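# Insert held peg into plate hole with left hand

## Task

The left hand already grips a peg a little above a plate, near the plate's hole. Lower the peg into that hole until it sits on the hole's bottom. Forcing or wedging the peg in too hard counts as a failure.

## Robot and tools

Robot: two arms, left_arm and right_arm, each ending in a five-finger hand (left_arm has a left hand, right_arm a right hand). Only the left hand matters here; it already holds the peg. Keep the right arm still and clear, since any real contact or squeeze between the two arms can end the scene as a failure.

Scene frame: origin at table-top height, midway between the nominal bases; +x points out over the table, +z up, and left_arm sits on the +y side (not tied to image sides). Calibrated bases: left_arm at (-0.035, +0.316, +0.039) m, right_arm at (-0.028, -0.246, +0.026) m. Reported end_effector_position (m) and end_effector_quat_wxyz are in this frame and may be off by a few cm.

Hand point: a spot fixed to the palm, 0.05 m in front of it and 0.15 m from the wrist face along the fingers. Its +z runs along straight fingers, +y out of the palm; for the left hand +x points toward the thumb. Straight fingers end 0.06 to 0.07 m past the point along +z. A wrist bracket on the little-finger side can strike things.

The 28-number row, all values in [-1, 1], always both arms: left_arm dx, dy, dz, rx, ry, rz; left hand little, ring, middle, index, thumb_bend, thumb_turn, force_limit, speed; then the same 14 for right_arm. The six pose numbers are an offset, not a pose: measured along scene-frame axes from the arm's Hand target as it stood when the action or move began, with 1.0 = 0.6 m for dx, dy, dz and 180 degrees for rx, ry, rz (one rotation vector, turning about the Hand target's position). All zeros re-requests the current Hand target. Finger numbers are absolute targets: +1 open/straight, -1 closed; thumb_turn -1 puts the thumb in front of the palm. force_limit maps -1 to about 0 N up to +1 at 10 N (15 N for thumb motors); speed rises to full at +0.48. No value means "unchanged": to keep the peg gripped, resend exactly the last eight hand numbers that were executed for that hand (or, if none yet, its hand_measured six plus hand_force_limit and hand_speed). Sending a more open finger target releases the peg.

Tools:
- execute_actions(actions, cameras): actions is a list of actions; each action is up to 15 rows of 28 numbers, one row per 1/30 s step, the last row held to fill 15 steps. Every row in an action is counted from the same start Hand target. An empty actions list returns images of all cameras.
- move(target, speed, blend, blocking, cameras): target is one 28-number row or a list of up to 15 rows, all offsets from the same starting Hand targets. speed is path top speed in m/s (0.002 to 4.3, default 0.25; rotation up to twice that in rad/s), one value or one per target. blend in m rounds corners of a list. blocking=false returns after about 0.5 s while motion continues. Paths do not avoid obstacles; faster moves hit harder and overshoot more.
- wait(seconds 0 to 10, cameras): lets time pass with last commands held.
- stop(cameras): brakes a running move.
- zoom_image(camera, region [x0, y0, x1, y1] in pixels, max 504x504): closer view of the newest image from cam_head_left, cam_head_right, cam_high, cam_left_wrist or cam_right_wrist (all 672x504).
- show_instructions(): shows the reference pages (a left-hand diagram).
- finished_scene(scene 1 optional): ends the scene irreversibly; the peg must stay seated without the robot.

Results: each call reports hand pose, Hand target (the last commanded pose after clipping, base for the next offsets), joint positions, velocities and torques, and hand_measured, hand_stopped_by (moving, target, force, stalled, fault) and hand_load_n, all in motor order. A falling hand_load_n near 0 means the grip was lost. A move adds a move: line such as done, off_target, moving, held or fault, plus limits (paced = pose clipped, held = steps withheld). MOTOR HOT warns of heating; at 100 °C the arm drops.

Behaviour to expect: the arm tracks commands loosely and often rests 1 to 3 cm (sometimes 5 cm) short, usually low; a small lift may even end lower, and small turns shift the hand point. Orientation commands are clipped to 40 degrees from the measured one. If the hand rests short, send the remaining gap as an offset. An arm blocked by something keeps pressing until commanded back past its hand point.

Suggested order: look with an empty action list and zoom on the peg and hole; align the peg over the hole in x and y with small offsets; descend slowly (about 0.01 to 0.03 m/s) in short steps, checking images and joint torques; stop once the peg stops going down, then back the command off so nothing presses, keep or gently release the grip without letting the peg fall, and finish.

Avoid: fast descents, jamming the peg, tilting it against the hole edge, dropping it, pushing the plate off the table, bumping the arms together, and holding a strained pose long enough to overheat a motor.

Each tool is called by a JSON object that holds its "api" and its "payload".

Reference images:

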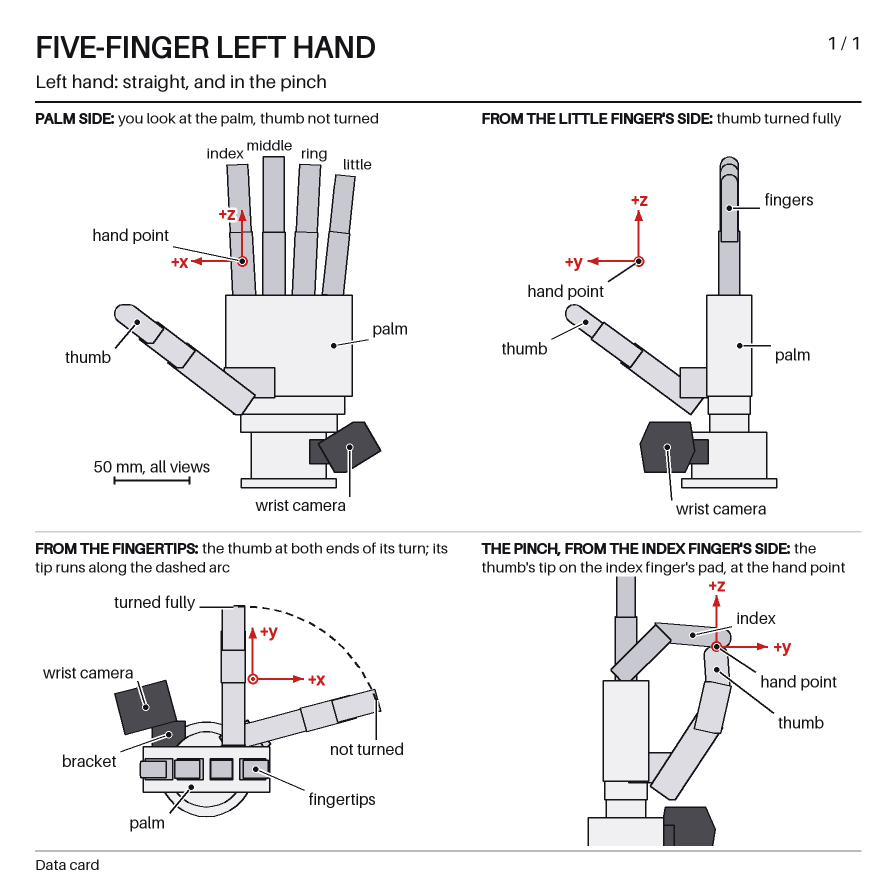

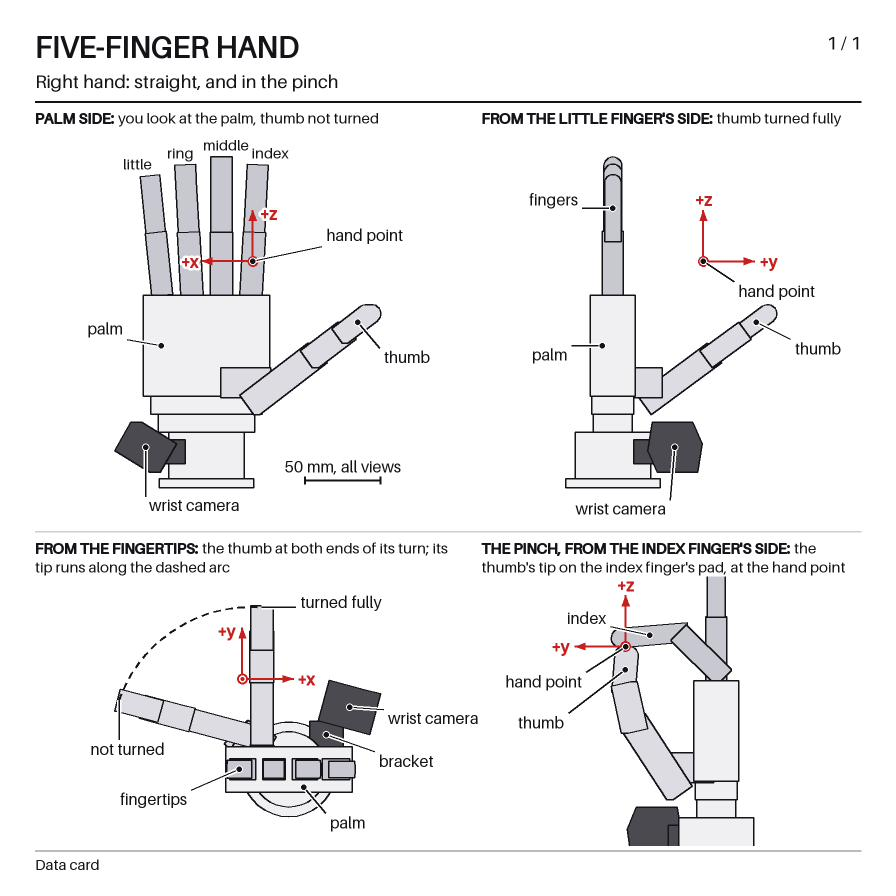

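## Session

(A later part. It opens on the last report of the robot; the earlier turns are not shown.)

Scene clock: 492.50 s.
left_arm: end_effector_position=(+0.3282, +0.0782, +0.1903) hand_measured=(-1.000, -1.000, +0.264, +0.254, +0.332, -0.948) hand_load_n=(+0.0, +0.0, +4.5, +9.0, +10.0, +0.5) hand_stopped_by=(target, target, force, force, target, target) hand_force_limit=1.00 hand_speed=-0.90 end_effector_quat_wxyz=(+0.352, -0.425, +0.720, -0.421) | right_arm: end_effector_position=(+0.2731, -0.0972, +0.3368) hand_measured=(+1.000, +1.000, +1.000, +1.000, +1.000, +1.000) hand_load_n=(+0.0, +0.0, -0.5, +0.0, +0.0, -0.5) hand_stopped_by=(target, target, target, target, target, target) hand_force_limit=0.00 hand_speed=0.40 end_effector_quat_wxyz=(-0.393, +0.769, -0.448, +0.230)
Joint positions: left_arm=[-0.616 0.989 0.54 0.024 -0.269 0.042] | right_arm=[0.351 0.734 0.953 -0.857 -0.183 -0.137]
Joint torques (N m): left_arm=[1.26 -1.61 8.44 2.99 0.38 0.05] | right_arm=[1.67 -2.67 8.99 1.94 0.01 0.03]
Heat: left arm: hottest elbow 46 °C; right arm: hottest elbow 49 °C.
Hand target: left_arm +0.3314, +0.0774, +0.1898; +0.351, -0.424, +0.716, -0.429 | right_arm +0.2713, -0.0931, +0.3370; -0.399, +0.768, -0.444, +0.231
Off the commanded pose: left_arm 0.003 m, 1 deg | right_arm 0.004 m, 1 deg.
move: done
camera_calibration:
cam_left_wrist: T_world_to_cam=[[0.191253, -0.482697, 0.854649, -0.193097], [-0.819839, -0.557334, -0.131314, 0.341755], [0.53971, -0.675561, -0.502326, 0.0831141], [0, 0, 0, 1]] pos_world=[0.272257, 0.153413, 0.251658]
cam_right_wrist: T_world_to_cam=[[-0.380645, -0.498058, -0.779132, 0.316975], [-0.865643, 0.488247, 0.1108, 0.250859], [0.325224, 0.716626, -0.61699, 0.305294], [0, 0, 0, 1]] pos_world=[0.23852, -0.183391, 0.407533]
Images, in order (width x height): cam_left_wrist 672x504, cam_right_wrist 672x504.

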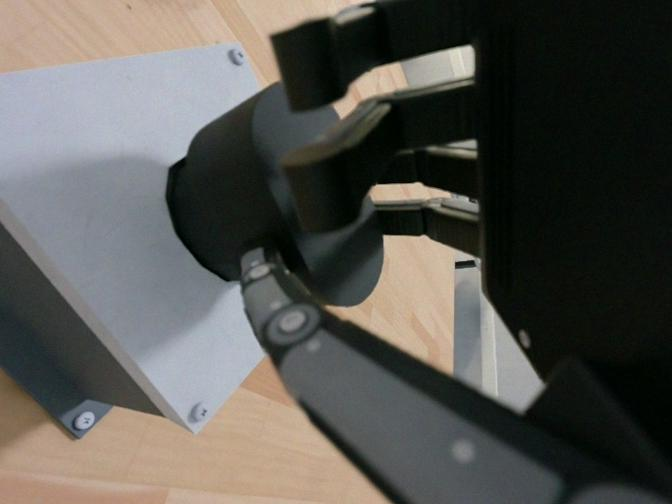

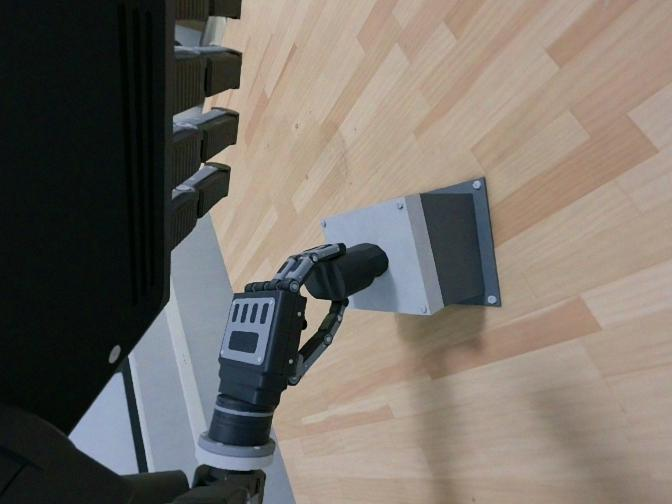

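{"api": "move", "payload": {"target": [0.001,0.007,0.012,0,0,0,-1,-1,0.264,0.254,0.326,-0.948,1.0,-0.9,0,0,0,0,0,0,1,1,1,1,1,1,0,0.4], "speed": 0.02, "cameras": ["cam_left_wrist", "cam_right_wrist"]}}

{"api": "zoom_image", "payload": {"camera": "cam_right_wrist", "region": [335, 235, 395, 300]}}

{"api": "zoom_image", "payload": {"camera": "cam_left_wrist", "region": [150, 150, 250, 300]}}

Scene clock: 501.83 s.
left_arm: end_effector_position=(+0.3286, +0.0786, +0.1910) hand_measured=(-1.000, -1.000, +0.264, +0.254, +0.332, -0.948) hand_load_n=(+0.0, +0.0, +4.5, +9.5, +9.5, +1.0) hand_stopped_by=(target, target, force, force, target, target) hand_force_limit=1.00 hand_speed=-0.90 end_effector_quat_wxyz=(+0.348, -0.425, +0.720, -0.424) | right_arm: end_effector_position=(+0.2731, -0.0972, +0.3368) hand_measured=(+1.000, +1.000, +1.000, +1.000, +1.000, +1.000) hand_load_n=(+0.0, +0.0, +0.0, +0.0, +0.0, +0.0) hand_stopped_by=(target, target, target, target, target, target) hand_force_limit=0.00 hand_speed=0.40 end_effector_quat_wxyz=(-0.393, +0.769, -0.448, +0.230)
Joint positions: left_arm=[-0.607 0.987 0.54 0.023 -0.252 0.042] | right_arm=[0.351 0.734 0.953 -0.857 -0.183 -0.137]
Joint torques (N m): left_arm=[1.61 -2.84 9.17 1.83 0.19 0.1] | right_arm=[2.32 -2.84 8.9 1.99 0 0.02]
Heat: left arm: hottest elbow 47 °C; right arm: hottest elbow 49 °C.
Hand target: left_arm +0.3320, +0.0816, +0.1970; +0.351, -0.424, +0.716, -0.429 | right_arm +0.2713, -0.0931, +0.3370; -0.399, +0.768, -0.444, +0.231
Off the commanded pose: left_arm 0.008 m, 1 deg | right_arm 0.004 m, 1 deg.
move: done
camera_calibration:
cam_left_wrist: T_world_to_cam=[[0.190275, -0.478016, 0.857494, -0.194134], [-0.82398, -0.55261, -0.125218, 0.342247], [0.533716, -0.682732, -0.499023, 0.0854639], [0, 0, 0, 1]] pos_world=[0.27333, 0.154679, 0.251972]
cam_right_wrist: T_world_to_cam=[[-0.380645, -0.498058, -0.779132, 0.316975], [-0.865643, 0.488247, 0.1108, 0.250859], [0.325224, 0.716626, -0.61699, 0.305294], [0, 0, 0, 1]] pos_world=[0.23852, -0.183391, 0.407533]
Images, in order (width x height): cam_left_wrist 672x504, cam_right_wrist 672x504.

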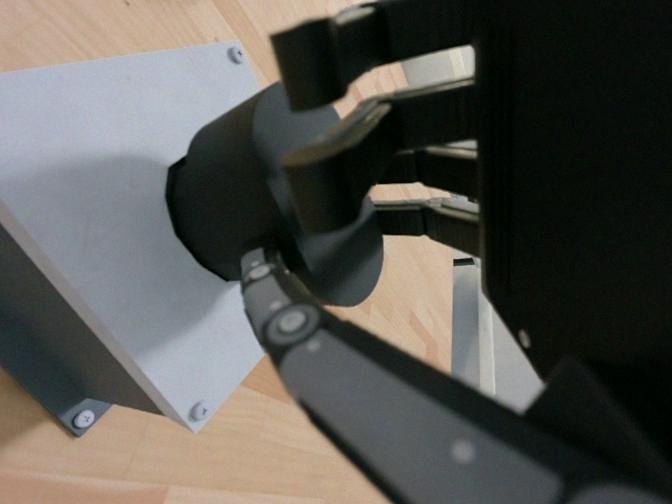

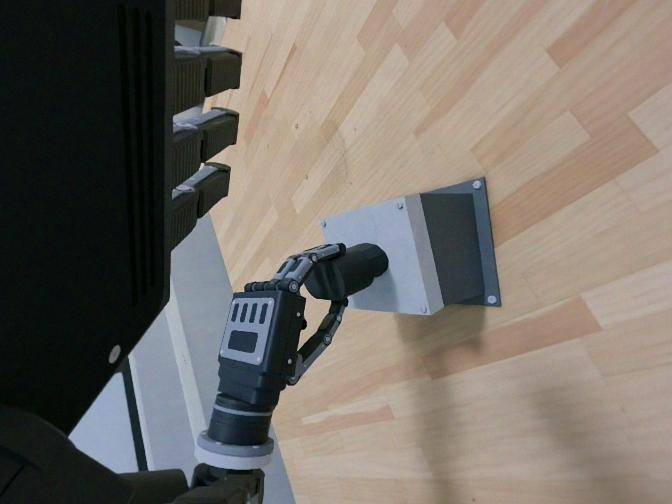

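Scaled by 7.754 from the camera's 672x504 image, which has a finer 960x720 frame.

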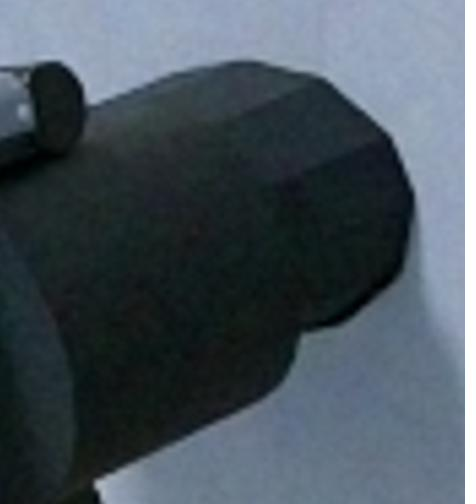

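Scaled by 3.360 from the camera's 672x504 image, which has a finer 960x720 frame.

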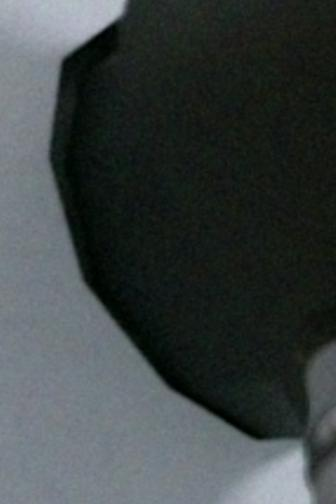

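{"api": "zoom_image", "payload": {"camera": "cam_right_wrist", "region": [300, 230, 400, 320]}}

Scaled by 5.040 from the camera's 672x504 image, which has a finer 960x720 frame.

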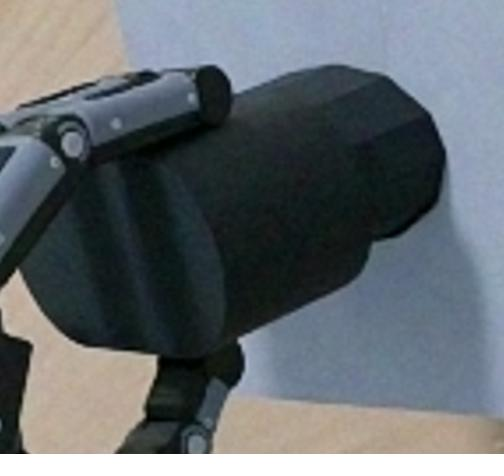

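{"api": "move", "payload": {"target": [[0.0,-0.004,-0.012,0,0,0,-1,-1,0.264,0.254,0.326,-0.948,1.0,-0.9,0,0,0,0,0,0,1,1,1,1,1,1,0,0.4],[0.0,-0.006,-0.018,0,0,0,-1,-1,0.264,0.254,0.326,-0.948,1.0,-0.9,0,0,0,0,0,0,1,1,1,1,1,1,0,0.4]], "speed": 0.02, "cameras": ["cam_left_wrist", "cam_right_wrist"]}}

{"api": "zoom_image", "payload": {"camera": "cam_right_wrist", "region": [335, 235, 395, 300]}}

{"api": "zoom_image", "payload": {"camera": "cam_left_wrist", "region": [150, 150, 250, 300]}}

Scene clock: 528.10 s.
left_arm: end_effector_position=(+0.3288, +0.0787, +0.1903) hand_measured=(-1.000, -1.000, +0.264, +0.254, +0.332, -0.948) hand_load_n=(+0.0, +0.0, +3.5, +9.0, +9.5, +0.5) hand_stopped_by=(target, target, force, force, target, target) hand_force_limit=1.00 hand_speed=-0.90 end_effector_quat_wxyz=(+0.349, -0.424, +0.718, -0.427) | right_arm: end_effector_position=(+0.2731, -0.0972, +0.3368) hand_measured=(+1.000, +1.000, +1.000, +1.000, +1.000, +1.000) hand_load_n=(+0.0, +0.0, +0.0, +0.0, +0.0, +0.0) hand_stopped_by=(target, target, target, target, target, target) hand_force_limit=0.00 hand_speed=0.40 end_effector_quat_wxyz=(-0.393, +0.769, -0.448, +0.230)
Joint positions: left_arm=[-0.607 0.987 0.533 0.037 -0.252 0.042] | right_arm=[0.351 0.734 0.953 -0.857 -0.183 -0.137]
Joint torques (N m): left_arm=[0.85 -1.03 8.36 3.04 -0.12 0.06] | right_arm=[1.96 -2.9 8.9 1.85 0 0.05]
Heat: left arm: hottest elbow 47 °C; right arm: hottest elbow 49 °C.
Hand target: left_arm +0.3322, +0.0781, +0.1864; +0.351, -0.424, +0.716, -0.429 | right_arm +0.2713, -0.0931, +0.3370; -0.399, +0.768, -0.444, +0.231
Off the commanded pose: left_arm 0.005 m, 0 deg | right_arm 0.004 m, 1 deg.
move: done
camera_calibration:
cam_left_wrist: T_world_to_cam=[[0.185444, -0.474345, 0.860586, -0.192893], [-0.822834, -0.553705, -0.127887, 0.342623], [0.537173, -0.684403, -0.492988, 0.0829306], [0, 0, 0, 1]] pos_world=[0.273145, 0.154972, 0.250702]
cam_right_wrist: T_world_to_cam=[[-0.380645, -0.498058, -0.779132, 0.316975], [-0.865643, 0.488247, 0.1108, 0.250859], [0.325224, 0.716626, -0.61699, 0.305294], [0, 0, 0, 1]] pos_world=[0.23852, -0.183391, 0.407533]
Images, in order (width x height): cam_left_wrist 672x504, cam_right_wrist 672x504.

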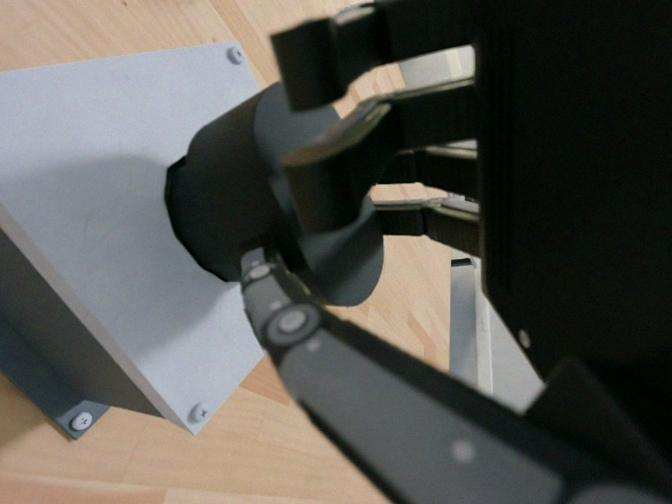

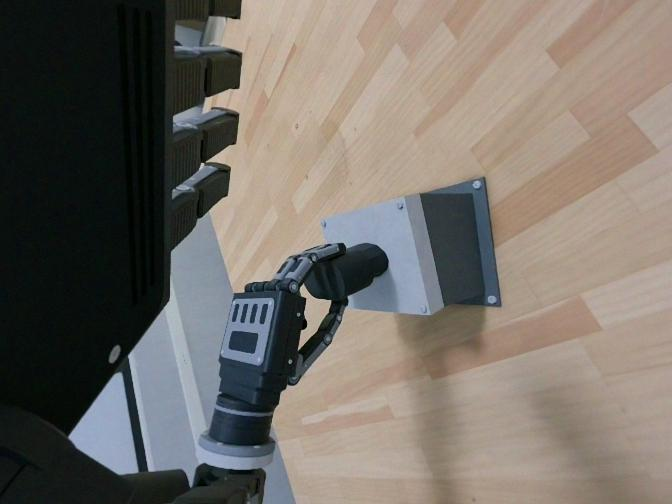

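Scaled by 7.754 from the camera's 672x504 image, which has a finer 960x720 frame.

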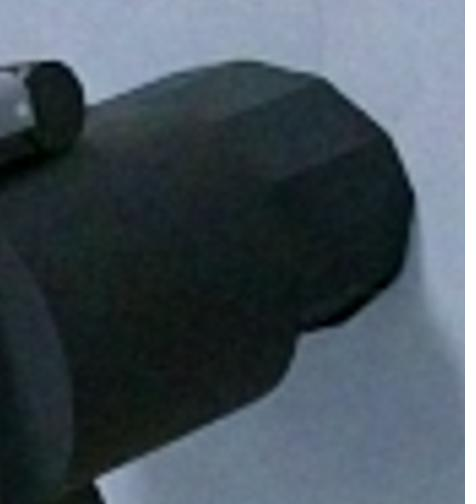

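Scaled by 3.360 from the camera's 672x504 image, which has a finer 960x720 frame.

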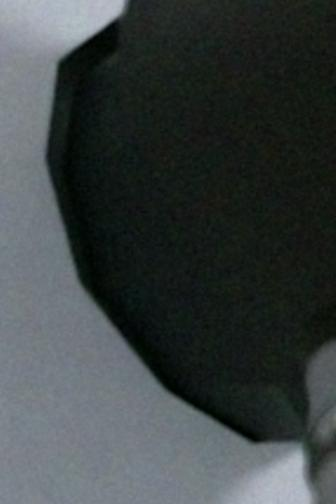

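{"api": "zoom_image", "payload": {"camera": "cam_right_wrist", "region": [365, 240, 395, 285]}}

{"api": "zoom_image", "payload": {"camera": "cam_left_wrist", "region": [160, 155, 200, 205]}}

{"api": "zoom_image", "payload": {"camera": "cam_left_wrist", "region": [190, 250, 245, 290]}}

Scaled by 11.200 from the camera's 672x504 image, which has a finer 960x720 frame.

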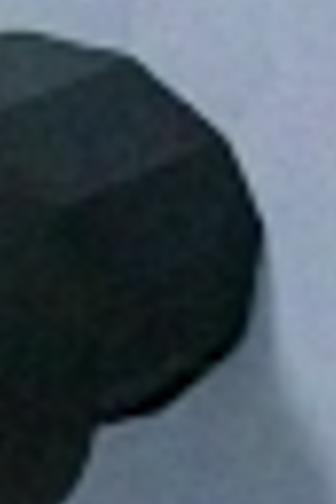

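Scaled by 10.080 from the camera's 672x504 image, which has a finer 960x720 frame.

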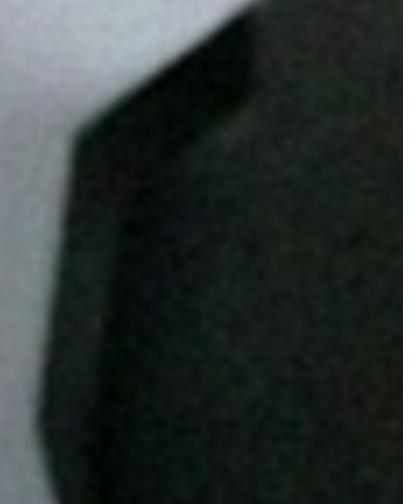

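Scaled by 9.164 from the camera's 672x504 image, which has a finer 960x720 frame.

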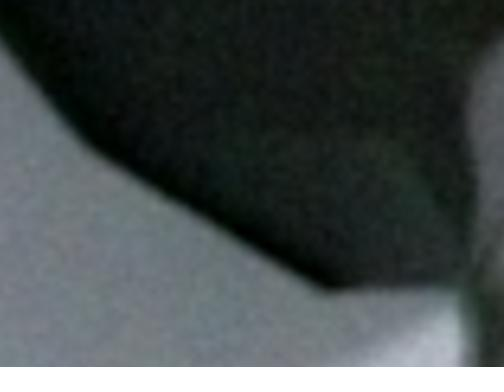

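{"api": "move", "payload": {"target": [0.0,0.0,0.055,0,0,0,-1,-1,0.264,0.254,0.326,-0.948,1.0,-0.9,0,0,0,0,0,0,1,1,1,1,1,1,0,0.4], "speed": 0.03, "cameras": ["cam_left_wrist", "cam_right_wrist"]}}

{"api": "zoom_image", "payload": {"camera": "cam_right_wrist", "region": [335, 235, 395, 300]}}

{"api": "zoom_image", "payload": {"camera": "cam_left_wrist", "region": [150, 150, 250, 300]}}

Scene clock: 560.87 s.
left_arm: end_effector_position=(+0.3239, +0.0830, +0.1912) hand_measured=(-1.000, -1.000, +0.264, +0.254, +0.334, -0.948) hand_load_n=(+0.0, +0.0, +8.0, +13.0, +13.5, +2.0) hand_stopped_by=(target, target, force, force, target, target) hand_force_limit=1.00 hand_speed=-0.90 end_effector_quat_wxyz=(+0.346, -0.427, +0.725, -0.415) | right_arm: end_effector_position=(+0.2731, -0.0972, +0.3368) hand_measured=(+1.000, +1.000, +1.000, +1.000, +1.000, +1.000) hand_load_n=(+0.0, +0.0, -0.5, +0.0, +0.0, +0.0) hand_stopped_by=(target, target, target, target, target, target) hand_force_limit=0.00 hand_speed=0.40 end_effector_quat_wxyz=(-0.393, +0.769, -0.448, +0.230)
Joint positions: left_arm=[-0.607 0.969 0.545 -0.021 -0.255 0.043] | right_arm=[0.351 0.734 0.953 -0.857 -0.183 -0.137]
Joint torques (N m): left_arm=[0.79 -3.6 12.66 0.5 -0.01 0.07] | right_arm=[2.08 -3.19 8.85 1.99 -0.02 0.07]
Heat: left arm: hottest elbow 48 °C; right arm: hottest elbow 49 °C.
Hand target: left_arm +0.3321, +0.0781, +0.2192; +0.351, -0.424, +0.716, -0.429 | right_arm +0.2713, -0.0931, +0.3370; -0.399, +0.768, -0.444, +0.231
Off the commanded pose: left_arm 0.030 m, 2 deg | right_arm 0.004 m, 1 deg.
move: off_target (left_arm)
camera_calibration:
cam_left_wrist: T_world_to_cam=[[0.206343, -0.489684, 0.847132, -0.19364], [-0.824211, -0.553586, -0.119241, 0.339926], [0.527351, -0.673611, -0.517832, 0.0959957], [0, 0, 0, 1]] pos_world=[0.269503, 0.158019, 0.254281]
cam_right_wrist: T_world_to_cam=[[-0.380645, -0.498058, -0.779132, 0.316975], [-0.865643, 0.488247, 0.1108, 0.250859], [0.325224, 0.716626, -0.61699, 0.305294], [0, 0, 0, 1]] pos_world=[0.23852, -0.183391, 0.407533]
Images, in order (width x height): cam_left_wrist 672x504, cam_right_wrist 672x504.

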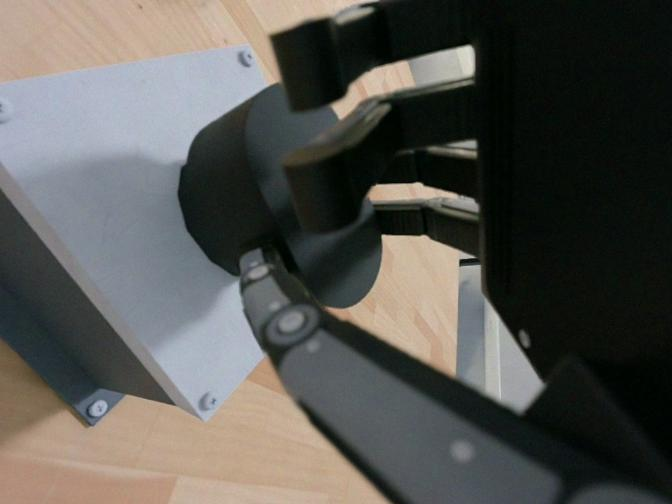

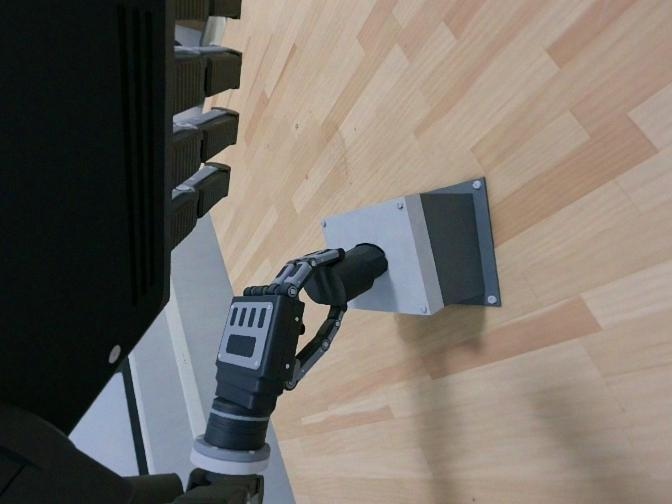

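Scaled by 7.754 from the camera's 672x504 image, which has a finer 960x720 frame.

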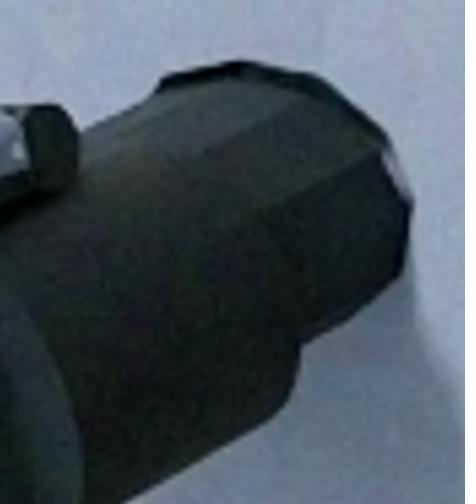

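Scaled by 3.360 from the camera's 672x504 image, which has a finer 960x720 frame.

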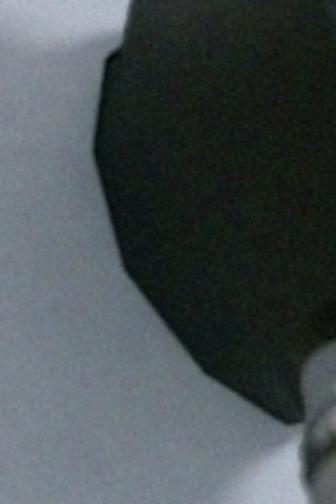

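{"api": "move", "payload": {"target": [[-0.005,0.005,-0.04,0,0,0,-1,-1,0.264,0.254,0.326,-0.948,1.0,-0.9,0,0,0,0,0,0,1,1,1,1,1,1,0,0.4],[-0.005,0.005,-0.055,0,0,0,-1,-1,0.264,0.254,0.326,-0.948,1.0,-0.9,0,0,0,0,0,0,1,1,1,1,1,1,0,0.4]], "speed": 0.03, "cameras": ["cam_left_wrist", "cam_right_wrist"]}}

{"api": "zoom_image", "payload": {"camera": "cam_right_wrist", "region": [335, 235, 395, 300]}}

{"api": "zoom_image", "payload": {"camera": "cam_left_wrist", "region": [150, 150, 250, 300]}}

Scene clock: 578.47 s.
left_arm: end_effector_position=(+0.3253, +0.0816, +0.1848) hand_measured=(-1.000, -1.000, +0.264, +0.254, +0.334, -0.948) hand_load_n=(+0.0, +0.0, +7.0, +12.0, +13.0, +0.0) hand_stopped_by=(target, target, force, force, target, target) hand_force_limit=1.00 hand_speed=-0.90 end_effector_quat_wxyz=(+0.348, -0.425, +0.721, -0.422) | right_arm: end_effector_position=(+0.2731, -0.0972, +0.3368) hand_measured=(+1.000, +1.000, +1.000, +1.000, +1.000, +1.000) hand_load_n=(+0.0, +0.0, -0.5, +0.0, +0.0, +0.0) hand_stopped_by=(target, target, target, target, target, target) hand_force_limit=0.00 hand_speed=0.40 end_effector_quat_wxyz=(-0.393, +0.769, -0.448, +0.230)
Joint positions: left_arm=[-0.607 0.983 0.521 0.035 -0.253 0.043] | right_arm=[0.351 0.734 0.953 -0.857 -0.183 -0.137]
Joint torques (N m): left_arm=[1.08 -1.67 8.58 2.89 0.01 0.07] | right_arm=[2.32 -2.9 9.01 1.92 0.01 0.05]
Heat: left arm: hottest elbow 51 °C; right arm: hottest elbow 49 °C.
Hand target: left_arm +0.3291, +0.0811, +0.1862; +0.351, -0.424, +0.716, -0.429 | right_arm +0.2713, -0.0931, +0.3370; -0.399, +0.768, -0.444, +0.231
Off the commanded pose: left_arm 0.004 m, 1 deg | right_arm 0.004 m, 1 deg.
move: done
camera_calibration:
cam_left_wrist: T_world_to_cam=[[0.192418, -0.479794, 0.856022, -0.187078], [-0.823277, -0.553647, -0.125257, 0.340269], [0.534031, -0.680642, -0.501535, 0.086328], [0, 0, 0, 1]] pos_world=[0.270031, 0.157389, 0.24606]
cam_right_wrist: T_world_to_cam=[[-0.380645, -0.498058, -0.779132, 0.316975], [-0.865643, 0.488247, 0.1108, 0.250859], [0.325224, 0.716626, -0.61699, 0.305294], [0, 0, 0, 1]] pos_world=[0.23852, -0.183391, 0.407533]
Images, in order (width x height): cam_left_wrist 672x504, cam_right_wrist 672x504.

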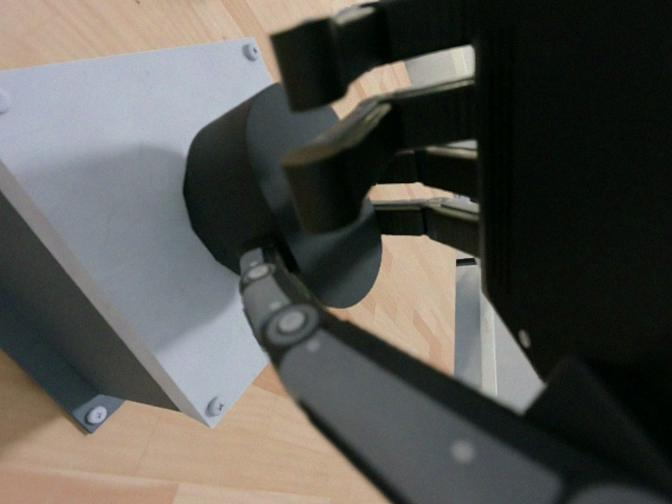

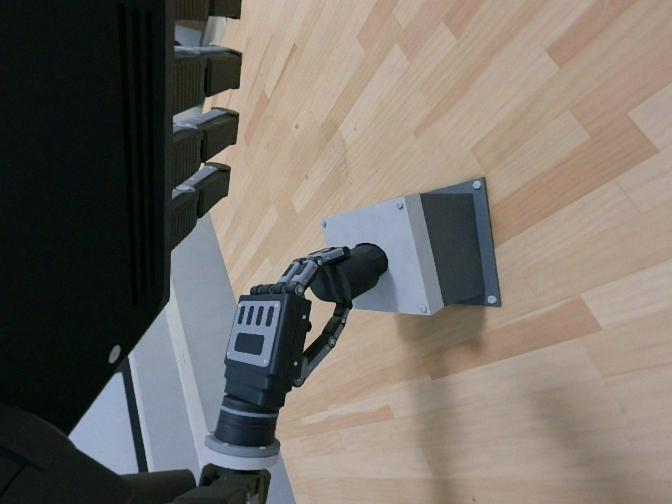

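Scaled by 7.754 from the camera's 672x504 image, which has a finer 960x720 frame.

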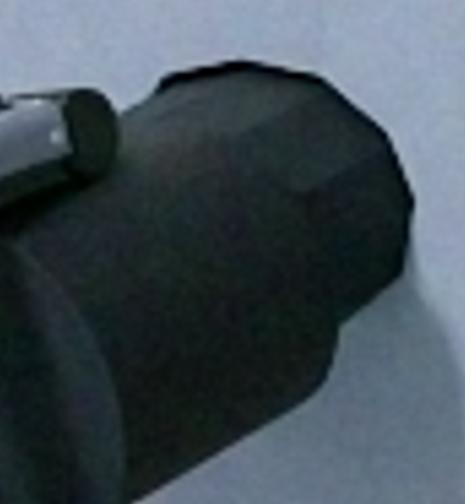

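Scaled by 3.360 from the camera's 672x504 image, which has a finer 960x720 frame.

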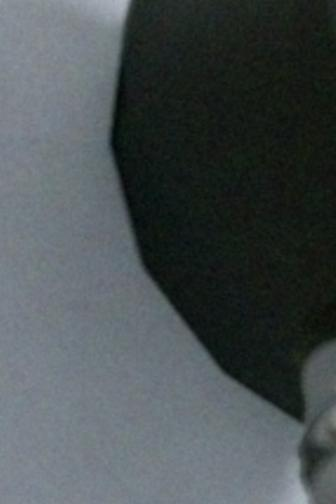

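{"api": "move", "payload": {"target": [0.0033,-0.0015,-0.015,0,0,0,-1,-1,0.264,0.254,0.326,-0.948,1.0,-0.9,0,0,0,0,0,0,1,1,1,1,1,1,0,0.4], "speed": 0.02, "cameras": ["cam_left_wrist", "cam_right_wrist"]}}

{"api": "zoom_image", "payload": {"camera": "cam_right_wrist", "region": [335, 235, 395, 300]}}

Scene clock: 582.50 s.
left_arm: end_effector_position=(+0.3272, +0.0802, +0.1761) hand_measured=(-1.000, -1.000, +0.264, +0.254, +0.334, -0.948) hand_load_n=(+0.0, +0.0, +7.5, +12.0, +13.0, +0.0) hand_stopped_by=(target, target, force, force, target, target) hand_force_limit=1.00 hand_speed=-0.90 end_effector_quat_wxyz=(+0.348, -0.425, +0.720, -0.423) | right_arm: end_effector_position=(+0.2731, -0.0972, +0.3368) hand_measured=(+1.000, +1.000, +1.000, +1.000, +1.000, +1.000) hand_load_n=(+0.0, +0.0, -0.5, +0.0, +0.0, +0.0) hand_stopped_by=(target, target, target, target, target, target) hand_force_limit=0.00 hand_speed=0.40 end_effector_quat_wxyz=(-0.393, +0.769, -0.448, +0.230)
Joint positions: left_arm=[-0.607 1.007 0.509 0.073 -0.253 0.043] | right_arm=[0.351 0.734 0.953 -0.857 -0.183 -0.137]
Joint torques (N m): left_arm=[1.03 -1.85 8.46 2.82 0.05 0.08] | right_arm=[2.14 -2.9 8.9 2.07 -0.01 0.1]
Heat: left arm: hottest elbow 51 °C; right arm: hottest elbow 49 °C.
Hand target: left_arm +0.3310, +0.0801, +0.1772; +0.351, -0.424, +0.716, -0.429 | right_arm +0.2713, -0.0931, +0.3370; -0.399, +0.768, -0.444, +0.231
Off the commanded pose: left_arm 0.004 m, 1 deg | right_arm 0.004 m, 1 deg.
move: done
camera_calibration:
cam_left_wrist: T_world_to_cam=[[0.191937, -0.479373, 0.856366, -0.180554], [-0.823218, -0.553695, -0.125438, 0.340046], [0.534297, -0.680899, -0.500903, 0.079833], [0, 0, 0, 1]] pos_world=[0.271932, 0.156087, 0.237263]
cam_right_wrist: T_world_to_cam=[[-0.380645, -0.498058, -0.779132, 0.316975], [-0.865643, 0.488247, 0.1108, 0.250859], [0.325224, 0.716626, -0.61699, 0.305294], [0, 0, 0, 1]] pos_world=[0.23852, -0.183391, 0.407533]
Images, in order (width x height): cam_left_wrist 672x504, cam_right_wrist 672x504.

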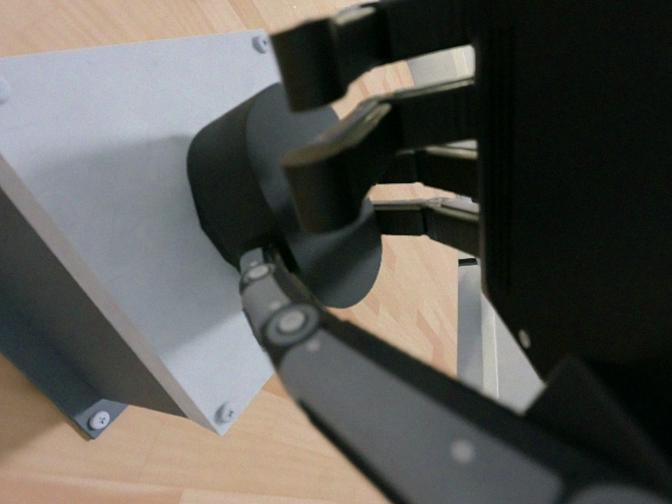

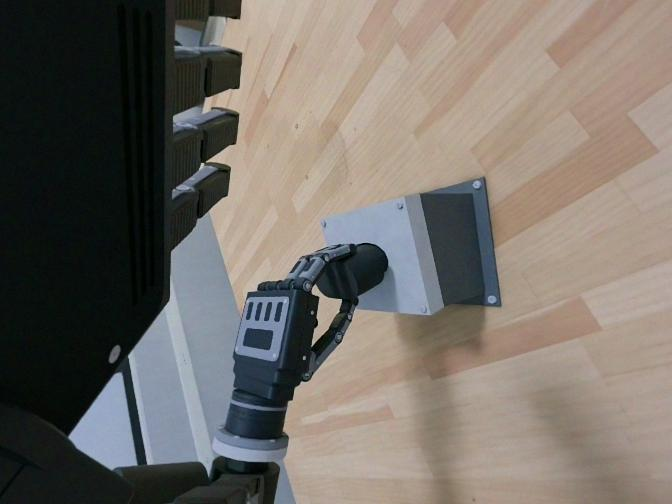

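Scaled by 7.754 from the camera's 672x504 image, which has a finer 960x720 frame.

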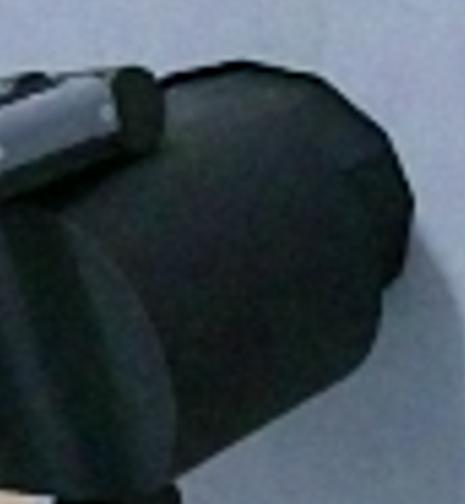

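{"api": "move", "payload": {"target": [0.0026,-0.0008,-0.012,0,0,0,-1,-1,0.264,0.254,0.326,-0.948,1.0,-0.9,0,0,0,0,0,0,1,1,1,1,1,1,0,0.4], "speed": 0.02, "cameras": ["cam_left_wrist", "cam_right_wrist"]}}

{"api": "zoom_image", "payload": {"camera": "cam_right_wrist", "region": [335, 235, 395, 300]}}

Scene clock: 585.47 s.
left_arm: end_effector_position=(+0.3284, +0.0790, +0.1742) hand_measured=(-1.000, -1.000, +0.264, +0.254, +0.334, -0.948) hand_load_n=(+0.0, +0.0, +6.5, +11.0, +10.0, +0.0) hand_stopped_by=(target, target, force, force, target, target) hand_force_limit=1.00 hand_speed=-0.90 end_effector_quat_wxyz=(+0.350, -0.424, +0.718, -0.427) | right_arm: end_effector_position=(+0.2731, -0.0972, +0.3368) hand_measured=(+1.000, +1.000, +1.000, +1.000, +1.000, +1.000) hand_load_n=(+0.0, +0.0, +0.0, +0.0, +0.0, +0.0) hand_stopped_by=(target, target, target, target, target, target) hand_force_limit=0.00 hand_speed=0.40 end_effector_quat_wxyz=(-0.393, +0.769, -0.448, +0.230)
Joint positions: left_arm=[-0.607 1.015 0.501 0.099 -0.252 0.043] | right_arm=[0.351 0.734 0.953 -0.857 -0.183 -0.137]
Joint torques (N m): left_arm=[1.26 -1.08 8.23 3.06 0.04 0.08] | right_arm=[2.08 -3.25 9.11 1.96 0.04 0.04]
Heat: left arm: hottest elbow 50 °C; right arm: hottest elbow 49 °C.
Hand target: left_arm +0.3327, +0.0797, +0.1702; +0.351, -0.424, +0.716, -0.429 | right_arm +0.2713, -0.0931, +0.3370; -0.399, +0.768, -0.444, +0.231
Off the commanded pose: left_arm 0.006 m, 0 deg | right_arm 0.004 m, 1 deg.
move: done
camera_calibration:
cam_left_wrist: T_world_to_cam=[[0.184387, -0.474045, 0.860978, -0.178504], [-0.822964, -0.553384, -0.128441, 0.340491], [0.537338, -0.684871, -0.492158, 0.0751481], [0, 0, 0, 1]] pos_world=[0.272745, 0.15527, 0.234406]
cam_right_wrist: T_world_to_cam=[[-0.380645, -0.498058, -0.779132, 0.316975], [-0.865643, 0.488247, 0.1108, 0.250859], [0.325224, 0.716626, -0.61699, 0.305294], [0, 0, 0, 1]] pos_world=[0.23852, -0.183391, 0.407533]
Images, in order (width x height): cam_left_wrist 672x504, cam_right_wrist 672x504.

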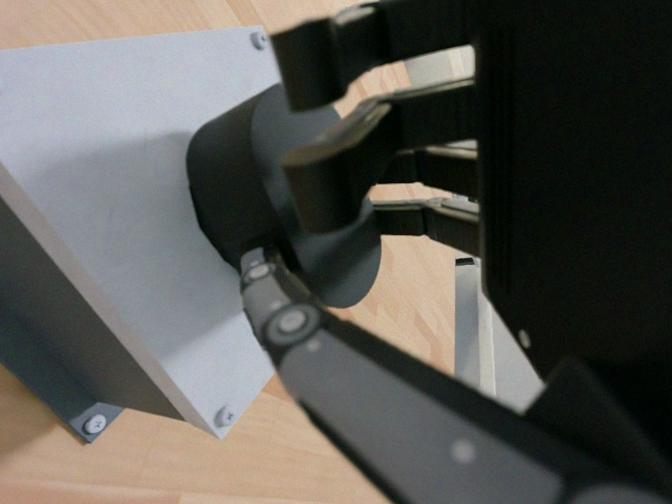

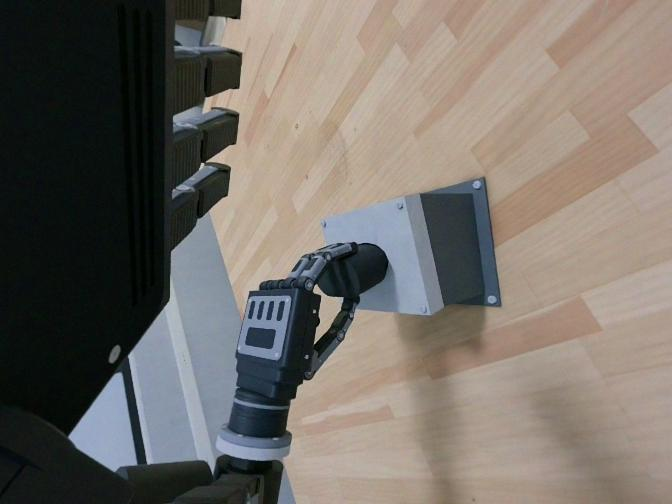

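Scaled by 7.754 from the camera's 672x504 image, which has a finer 960x720 frame.

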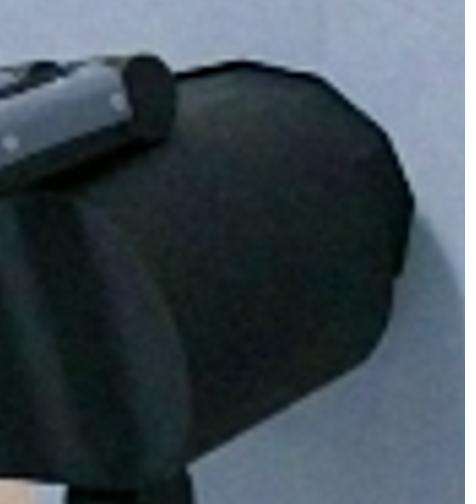

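{"api": "move", "payload": {"target": [[0.003,0.003,-0.003,0,0,0,-1,-1,0.264,0.254,0.326,-0.948,1.0,-0.9,0,0,0,0,0,0,1,1,1,1,1,1,0,0.4],[-0.003,-0.003,-0.005,0,0,0,-1,-1,0.264,0.254,0.326,-0.948,1.0,-0.9,0,0,0,0,0,0,1,1,1,1,1,1,0,0.4]], "speed": 0.02, "cameras": ["cam_right_wrist"]}}

{"api": "zoom_image", "payload": {"camera": "cam_right_wrist", "region": [335, 235, 395, 300]}}

Scene clock: 590.80 s.
left_arm: end_effector_position=(+0.3297, +0.0786, +0.1733) hand_measured=(-1.000, -1.000, +0.264, +0.254, +0.334, -0.948) hand_load_n=(+0.0, -0.5, +5.5, +10.5, +8.5, -0.5) hand_stopped_by=(target, target, force, force, target, target) hand_force_limit=1.00 hand_speed=-0.90 end_effector_quat_wxyz=(+0.350, -0.424, +0.716, -0.429) | right_arm: end_effector_position=(+0.2731, -0.0972, +0.3368) hand_measured=(+1.000, +1.000, +1.000, +1.000, +1.000, +1.000) hand_load_n=(+0.0, +0.0, +0.0, +0.0, +0.0, -0.5) hand_stopped_by=(target, target, target, target, target, target) hand_force_limit=0.00 hand_speed=0.40 end_effector_quat_wxyz=(-0.393, +0.769, -0.448, +0.230)
Joint positions: left_arm=[-0.605 1.021 0.498 0.114 -0.251 0.043] | right_arm=[0.351 0.734 0.953 -0.857 -0.183 -0.137]
Joint torques (N m): left_arm=[0.38 -1.14 7.95 2.89 -0.27 0.04] | right_arm=[2.32 -3.08 8.88 1.94 -0.02 0.01]
Heat: left arm: hottest elbow 50 °C; right arm: hottest elbow 49 °C.
Hand target: left_arm +0.3309, +0.0778, +0.1673; +0.351, -0.424, +0.716, -0.429 | right_arm +0.2713, -0.0931, +0.3370; -0.399, +0.768, -0.444, +0.231
Off the commanded pose: left_arm 0.006 m, 0 deg | right_arm 0.004 m, 1 deg.
move: done
camera_calibration:
cam_right_wrist: T_world_to_cam=[[-0.380645, -0.498058, -0.779132, 0.316975], [-0.865643, 0.488247, 0.1108, 0.250859], [0.325224, 0.716626, -0.61699, 0.305294], [0, 0, 0, 1]] pos_world=[0.23852, -0.183391, 0.407533]
Images, in order (width x height): cam_right_wrist 672x504.

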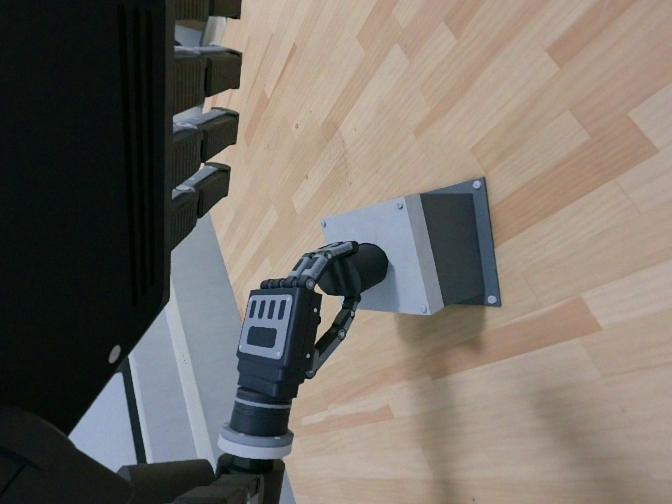

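Scaled by 7.754 from the camera's 672x504 image, which has a finer 960x720 frame.

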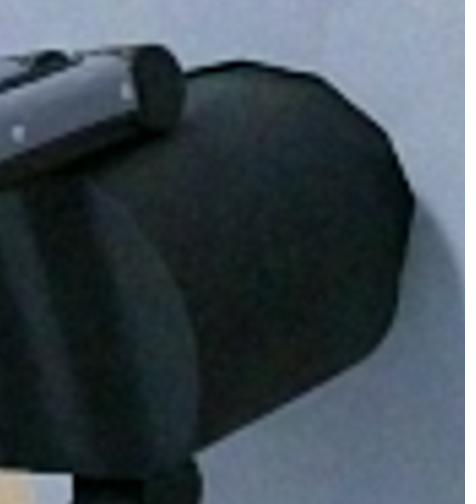

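{"api": "move", "payload": {"target": [0,0,0.021,0,0,0,-1,-1,0.264,0.254,0.326,-0.948,1.0,-0.9,0,0,0,0,0,0,1,1,1,1,1,1,0,0.4], "speed": 0.03}}

{"api": "move", "payload": {"target": [0,0,0,0,0,0,-1,-1,0.36,0.35,0.42,-0.948,1.0,-0.8,0,0,0,0,0,0,1,1,1,1,1,1,0,0.4], "speed": 0.03, "cameras": ["cam_left_wrist", "cam_right_wrist"]}}

{"api": "zoom_image", "payload": {"camera": "cam_right_wrist", "region": [300, 220, 410, 310]}}

Scene clock: 601.20 s.
left_arm: end_effector_position=(+0.3291, +0.0790, +0.1727) hand_measured=(-1.000, -1.000, +0.264, +0.254, +0.334, -0.948) hand_load_n=(+0.0, +0.0, +6.0, +11.0, +9.5, +0.0) hand_stopped_by=(target, target, force, force, target, target) hand_force_limit=1.00 hand_speed=-0.90 end_effector_quat_wxyz=(+0.350, -0.424, +0.717, -0.428) | right_arm: end_effector_position=(+0.2731, -0.0972, +0.3368) hand_measured=(+1.000, +1.000, +1.000, +1.000, +1.000, +1.000) hand_load_n=(+0.0, +0.0, +0.0, +0.0, +0.0, +0.0) hand_stopped_by=(target, target, target, target, target, target) hand_force_limit=0.00 hand_speed=0.40 end_effector_quat_wxyz=(-0.393, +0.769, -0.448, +0.230)
Joint positions: left_arm=[-0.605 1.02 0.497 0.11 -0.251 0.043] | right_arm=[0.351 0.734 0.953 -0.857 -0.183 -0.137]
Joint torques (N m): left_arm=[0.44 -2.96 9.83 0.9 -0.26 0.05] | right_arm=[2.08 -3.78 8.95 1.94 0 0.08]
Heat: left arm: hottest elbow 49 °C; right arm: hottest elbow 50 °C.
Hand target: left_arm +0.3307, +0.0779, +0.1795; +0.351, -0.424, +0.716, -0.428 | right_arm +0.2713, -0.0931, +0.3370; -0.399, +0.768, -0.444, +0.231
Off the commanded pose: left_arm 0.007 m, 0 deg | right_arm 0.004 m, 1 deg.
move: done

Scene clock: 601.80 s.
left_arm: end_effector_position=(+0.3279, +0.0799, +0.1709) hand_measured=(-1.000, -1.000, +0.360, +0.350, +0.420, -0.948) hand_load_n=(+0.0, +0.0, +0.0, +0.5, +0.0, +0.0) hand_stopped_by=(target, target, target, target, target, target) hand_force_limit=1.00 hand_speed=-0.80 end_effector_quat_wxyz=(+0.348, -0.425, +0.719, -0.425) | right_arm: end_effector_position=(+0.2731, -0.0972, +0.3368) hand_measured=(+1.000, +1.000, +1.000, +1.000, +1.000, +1.000) hand_load_n=(+0.0, +0.0, +0.0, -0.5, +0.0, +0.0) hand_stopped_by=(target, target, target, target, target, target) hand_force_limit=0.00 hand_speed=0.40 end_effector_quat_wxyz=(-0.393, +0.769, -0.448, +0.230)
Joint positions: left_arm=[-0.605 1.02 0.497 0.101 -0.251 0.043] | right_arm=[0.351 0.734 0.953 -0.857 -0.183 -0.137]
Joint torques (N m): left_arm=[0.32 -2.78 9.8 1.29 -0.26 0.04] | right_arm=[2.14 -3.08 8.92 2 -0.02 0.08]
Heat: left arm: hottest elbow 49 °C; right arm: hottest elbow 50 °C.
Hand target: left_arm +0.3308, +0.0779, +0.1796; +0.351, -0.424, +0.716, -0.429 | right_arm +0.2713, -0.0931, +0.3370; -0.399, +0.768, -0.444, +0.231
Off the commanded pose: left_arm 0.009 m, 1 deg | right_arm 0.004 m, 1 deg.
move: done
camera_calibration:
cam_left_wrist: T_world_to_cam=[[0.189113, -0.47676, 0.85845, -0.175958], [-0.823359, -0.553369, -0.125944, 0.339792], [0.535085, -0.682995, -0.497194, 0.0758968], [0, 0, 0, 1]] pos_world=[0.272436, 0.155978, 0.231581]
cam_right_wrist: T_world_to_cam=[[-0.380645, -0.498058, -0.779132, 0.316975], [-0.865643, 0.488247, 0.1108, 0.250859], [0.325224, 0.716626, -0.61699, 0.305294], [0, 0, 0, 1]] pos_world=[0.23852, -0.183391, 0.407533]
Images, in order (width x height): cam_left_wrist 672x504, cam_right_wrist 672x504.

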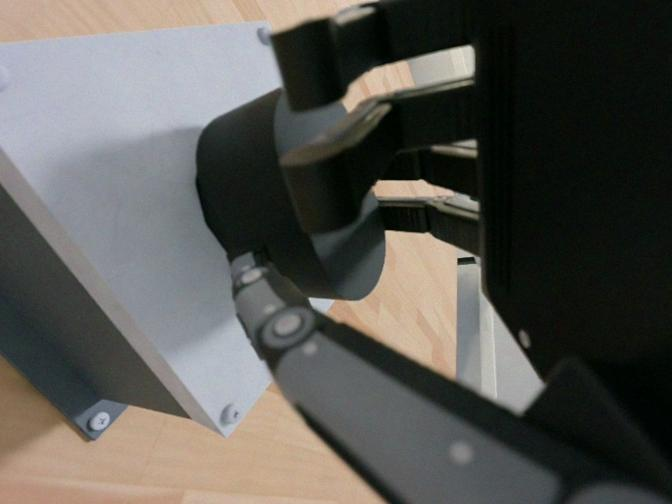

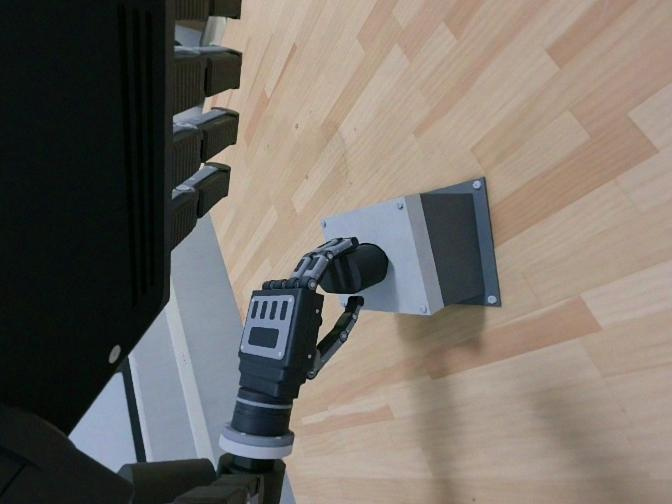

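Scaled by 4.582 from the camera's 672x504 image, which has a finer 960x720 frame.

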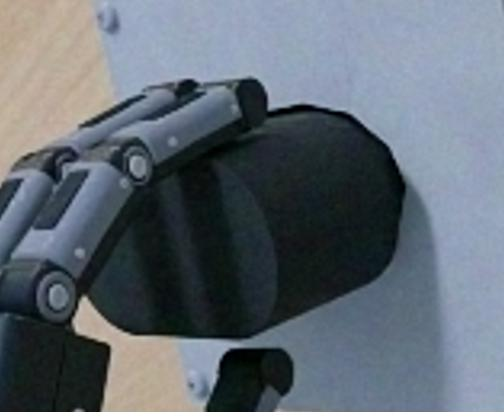

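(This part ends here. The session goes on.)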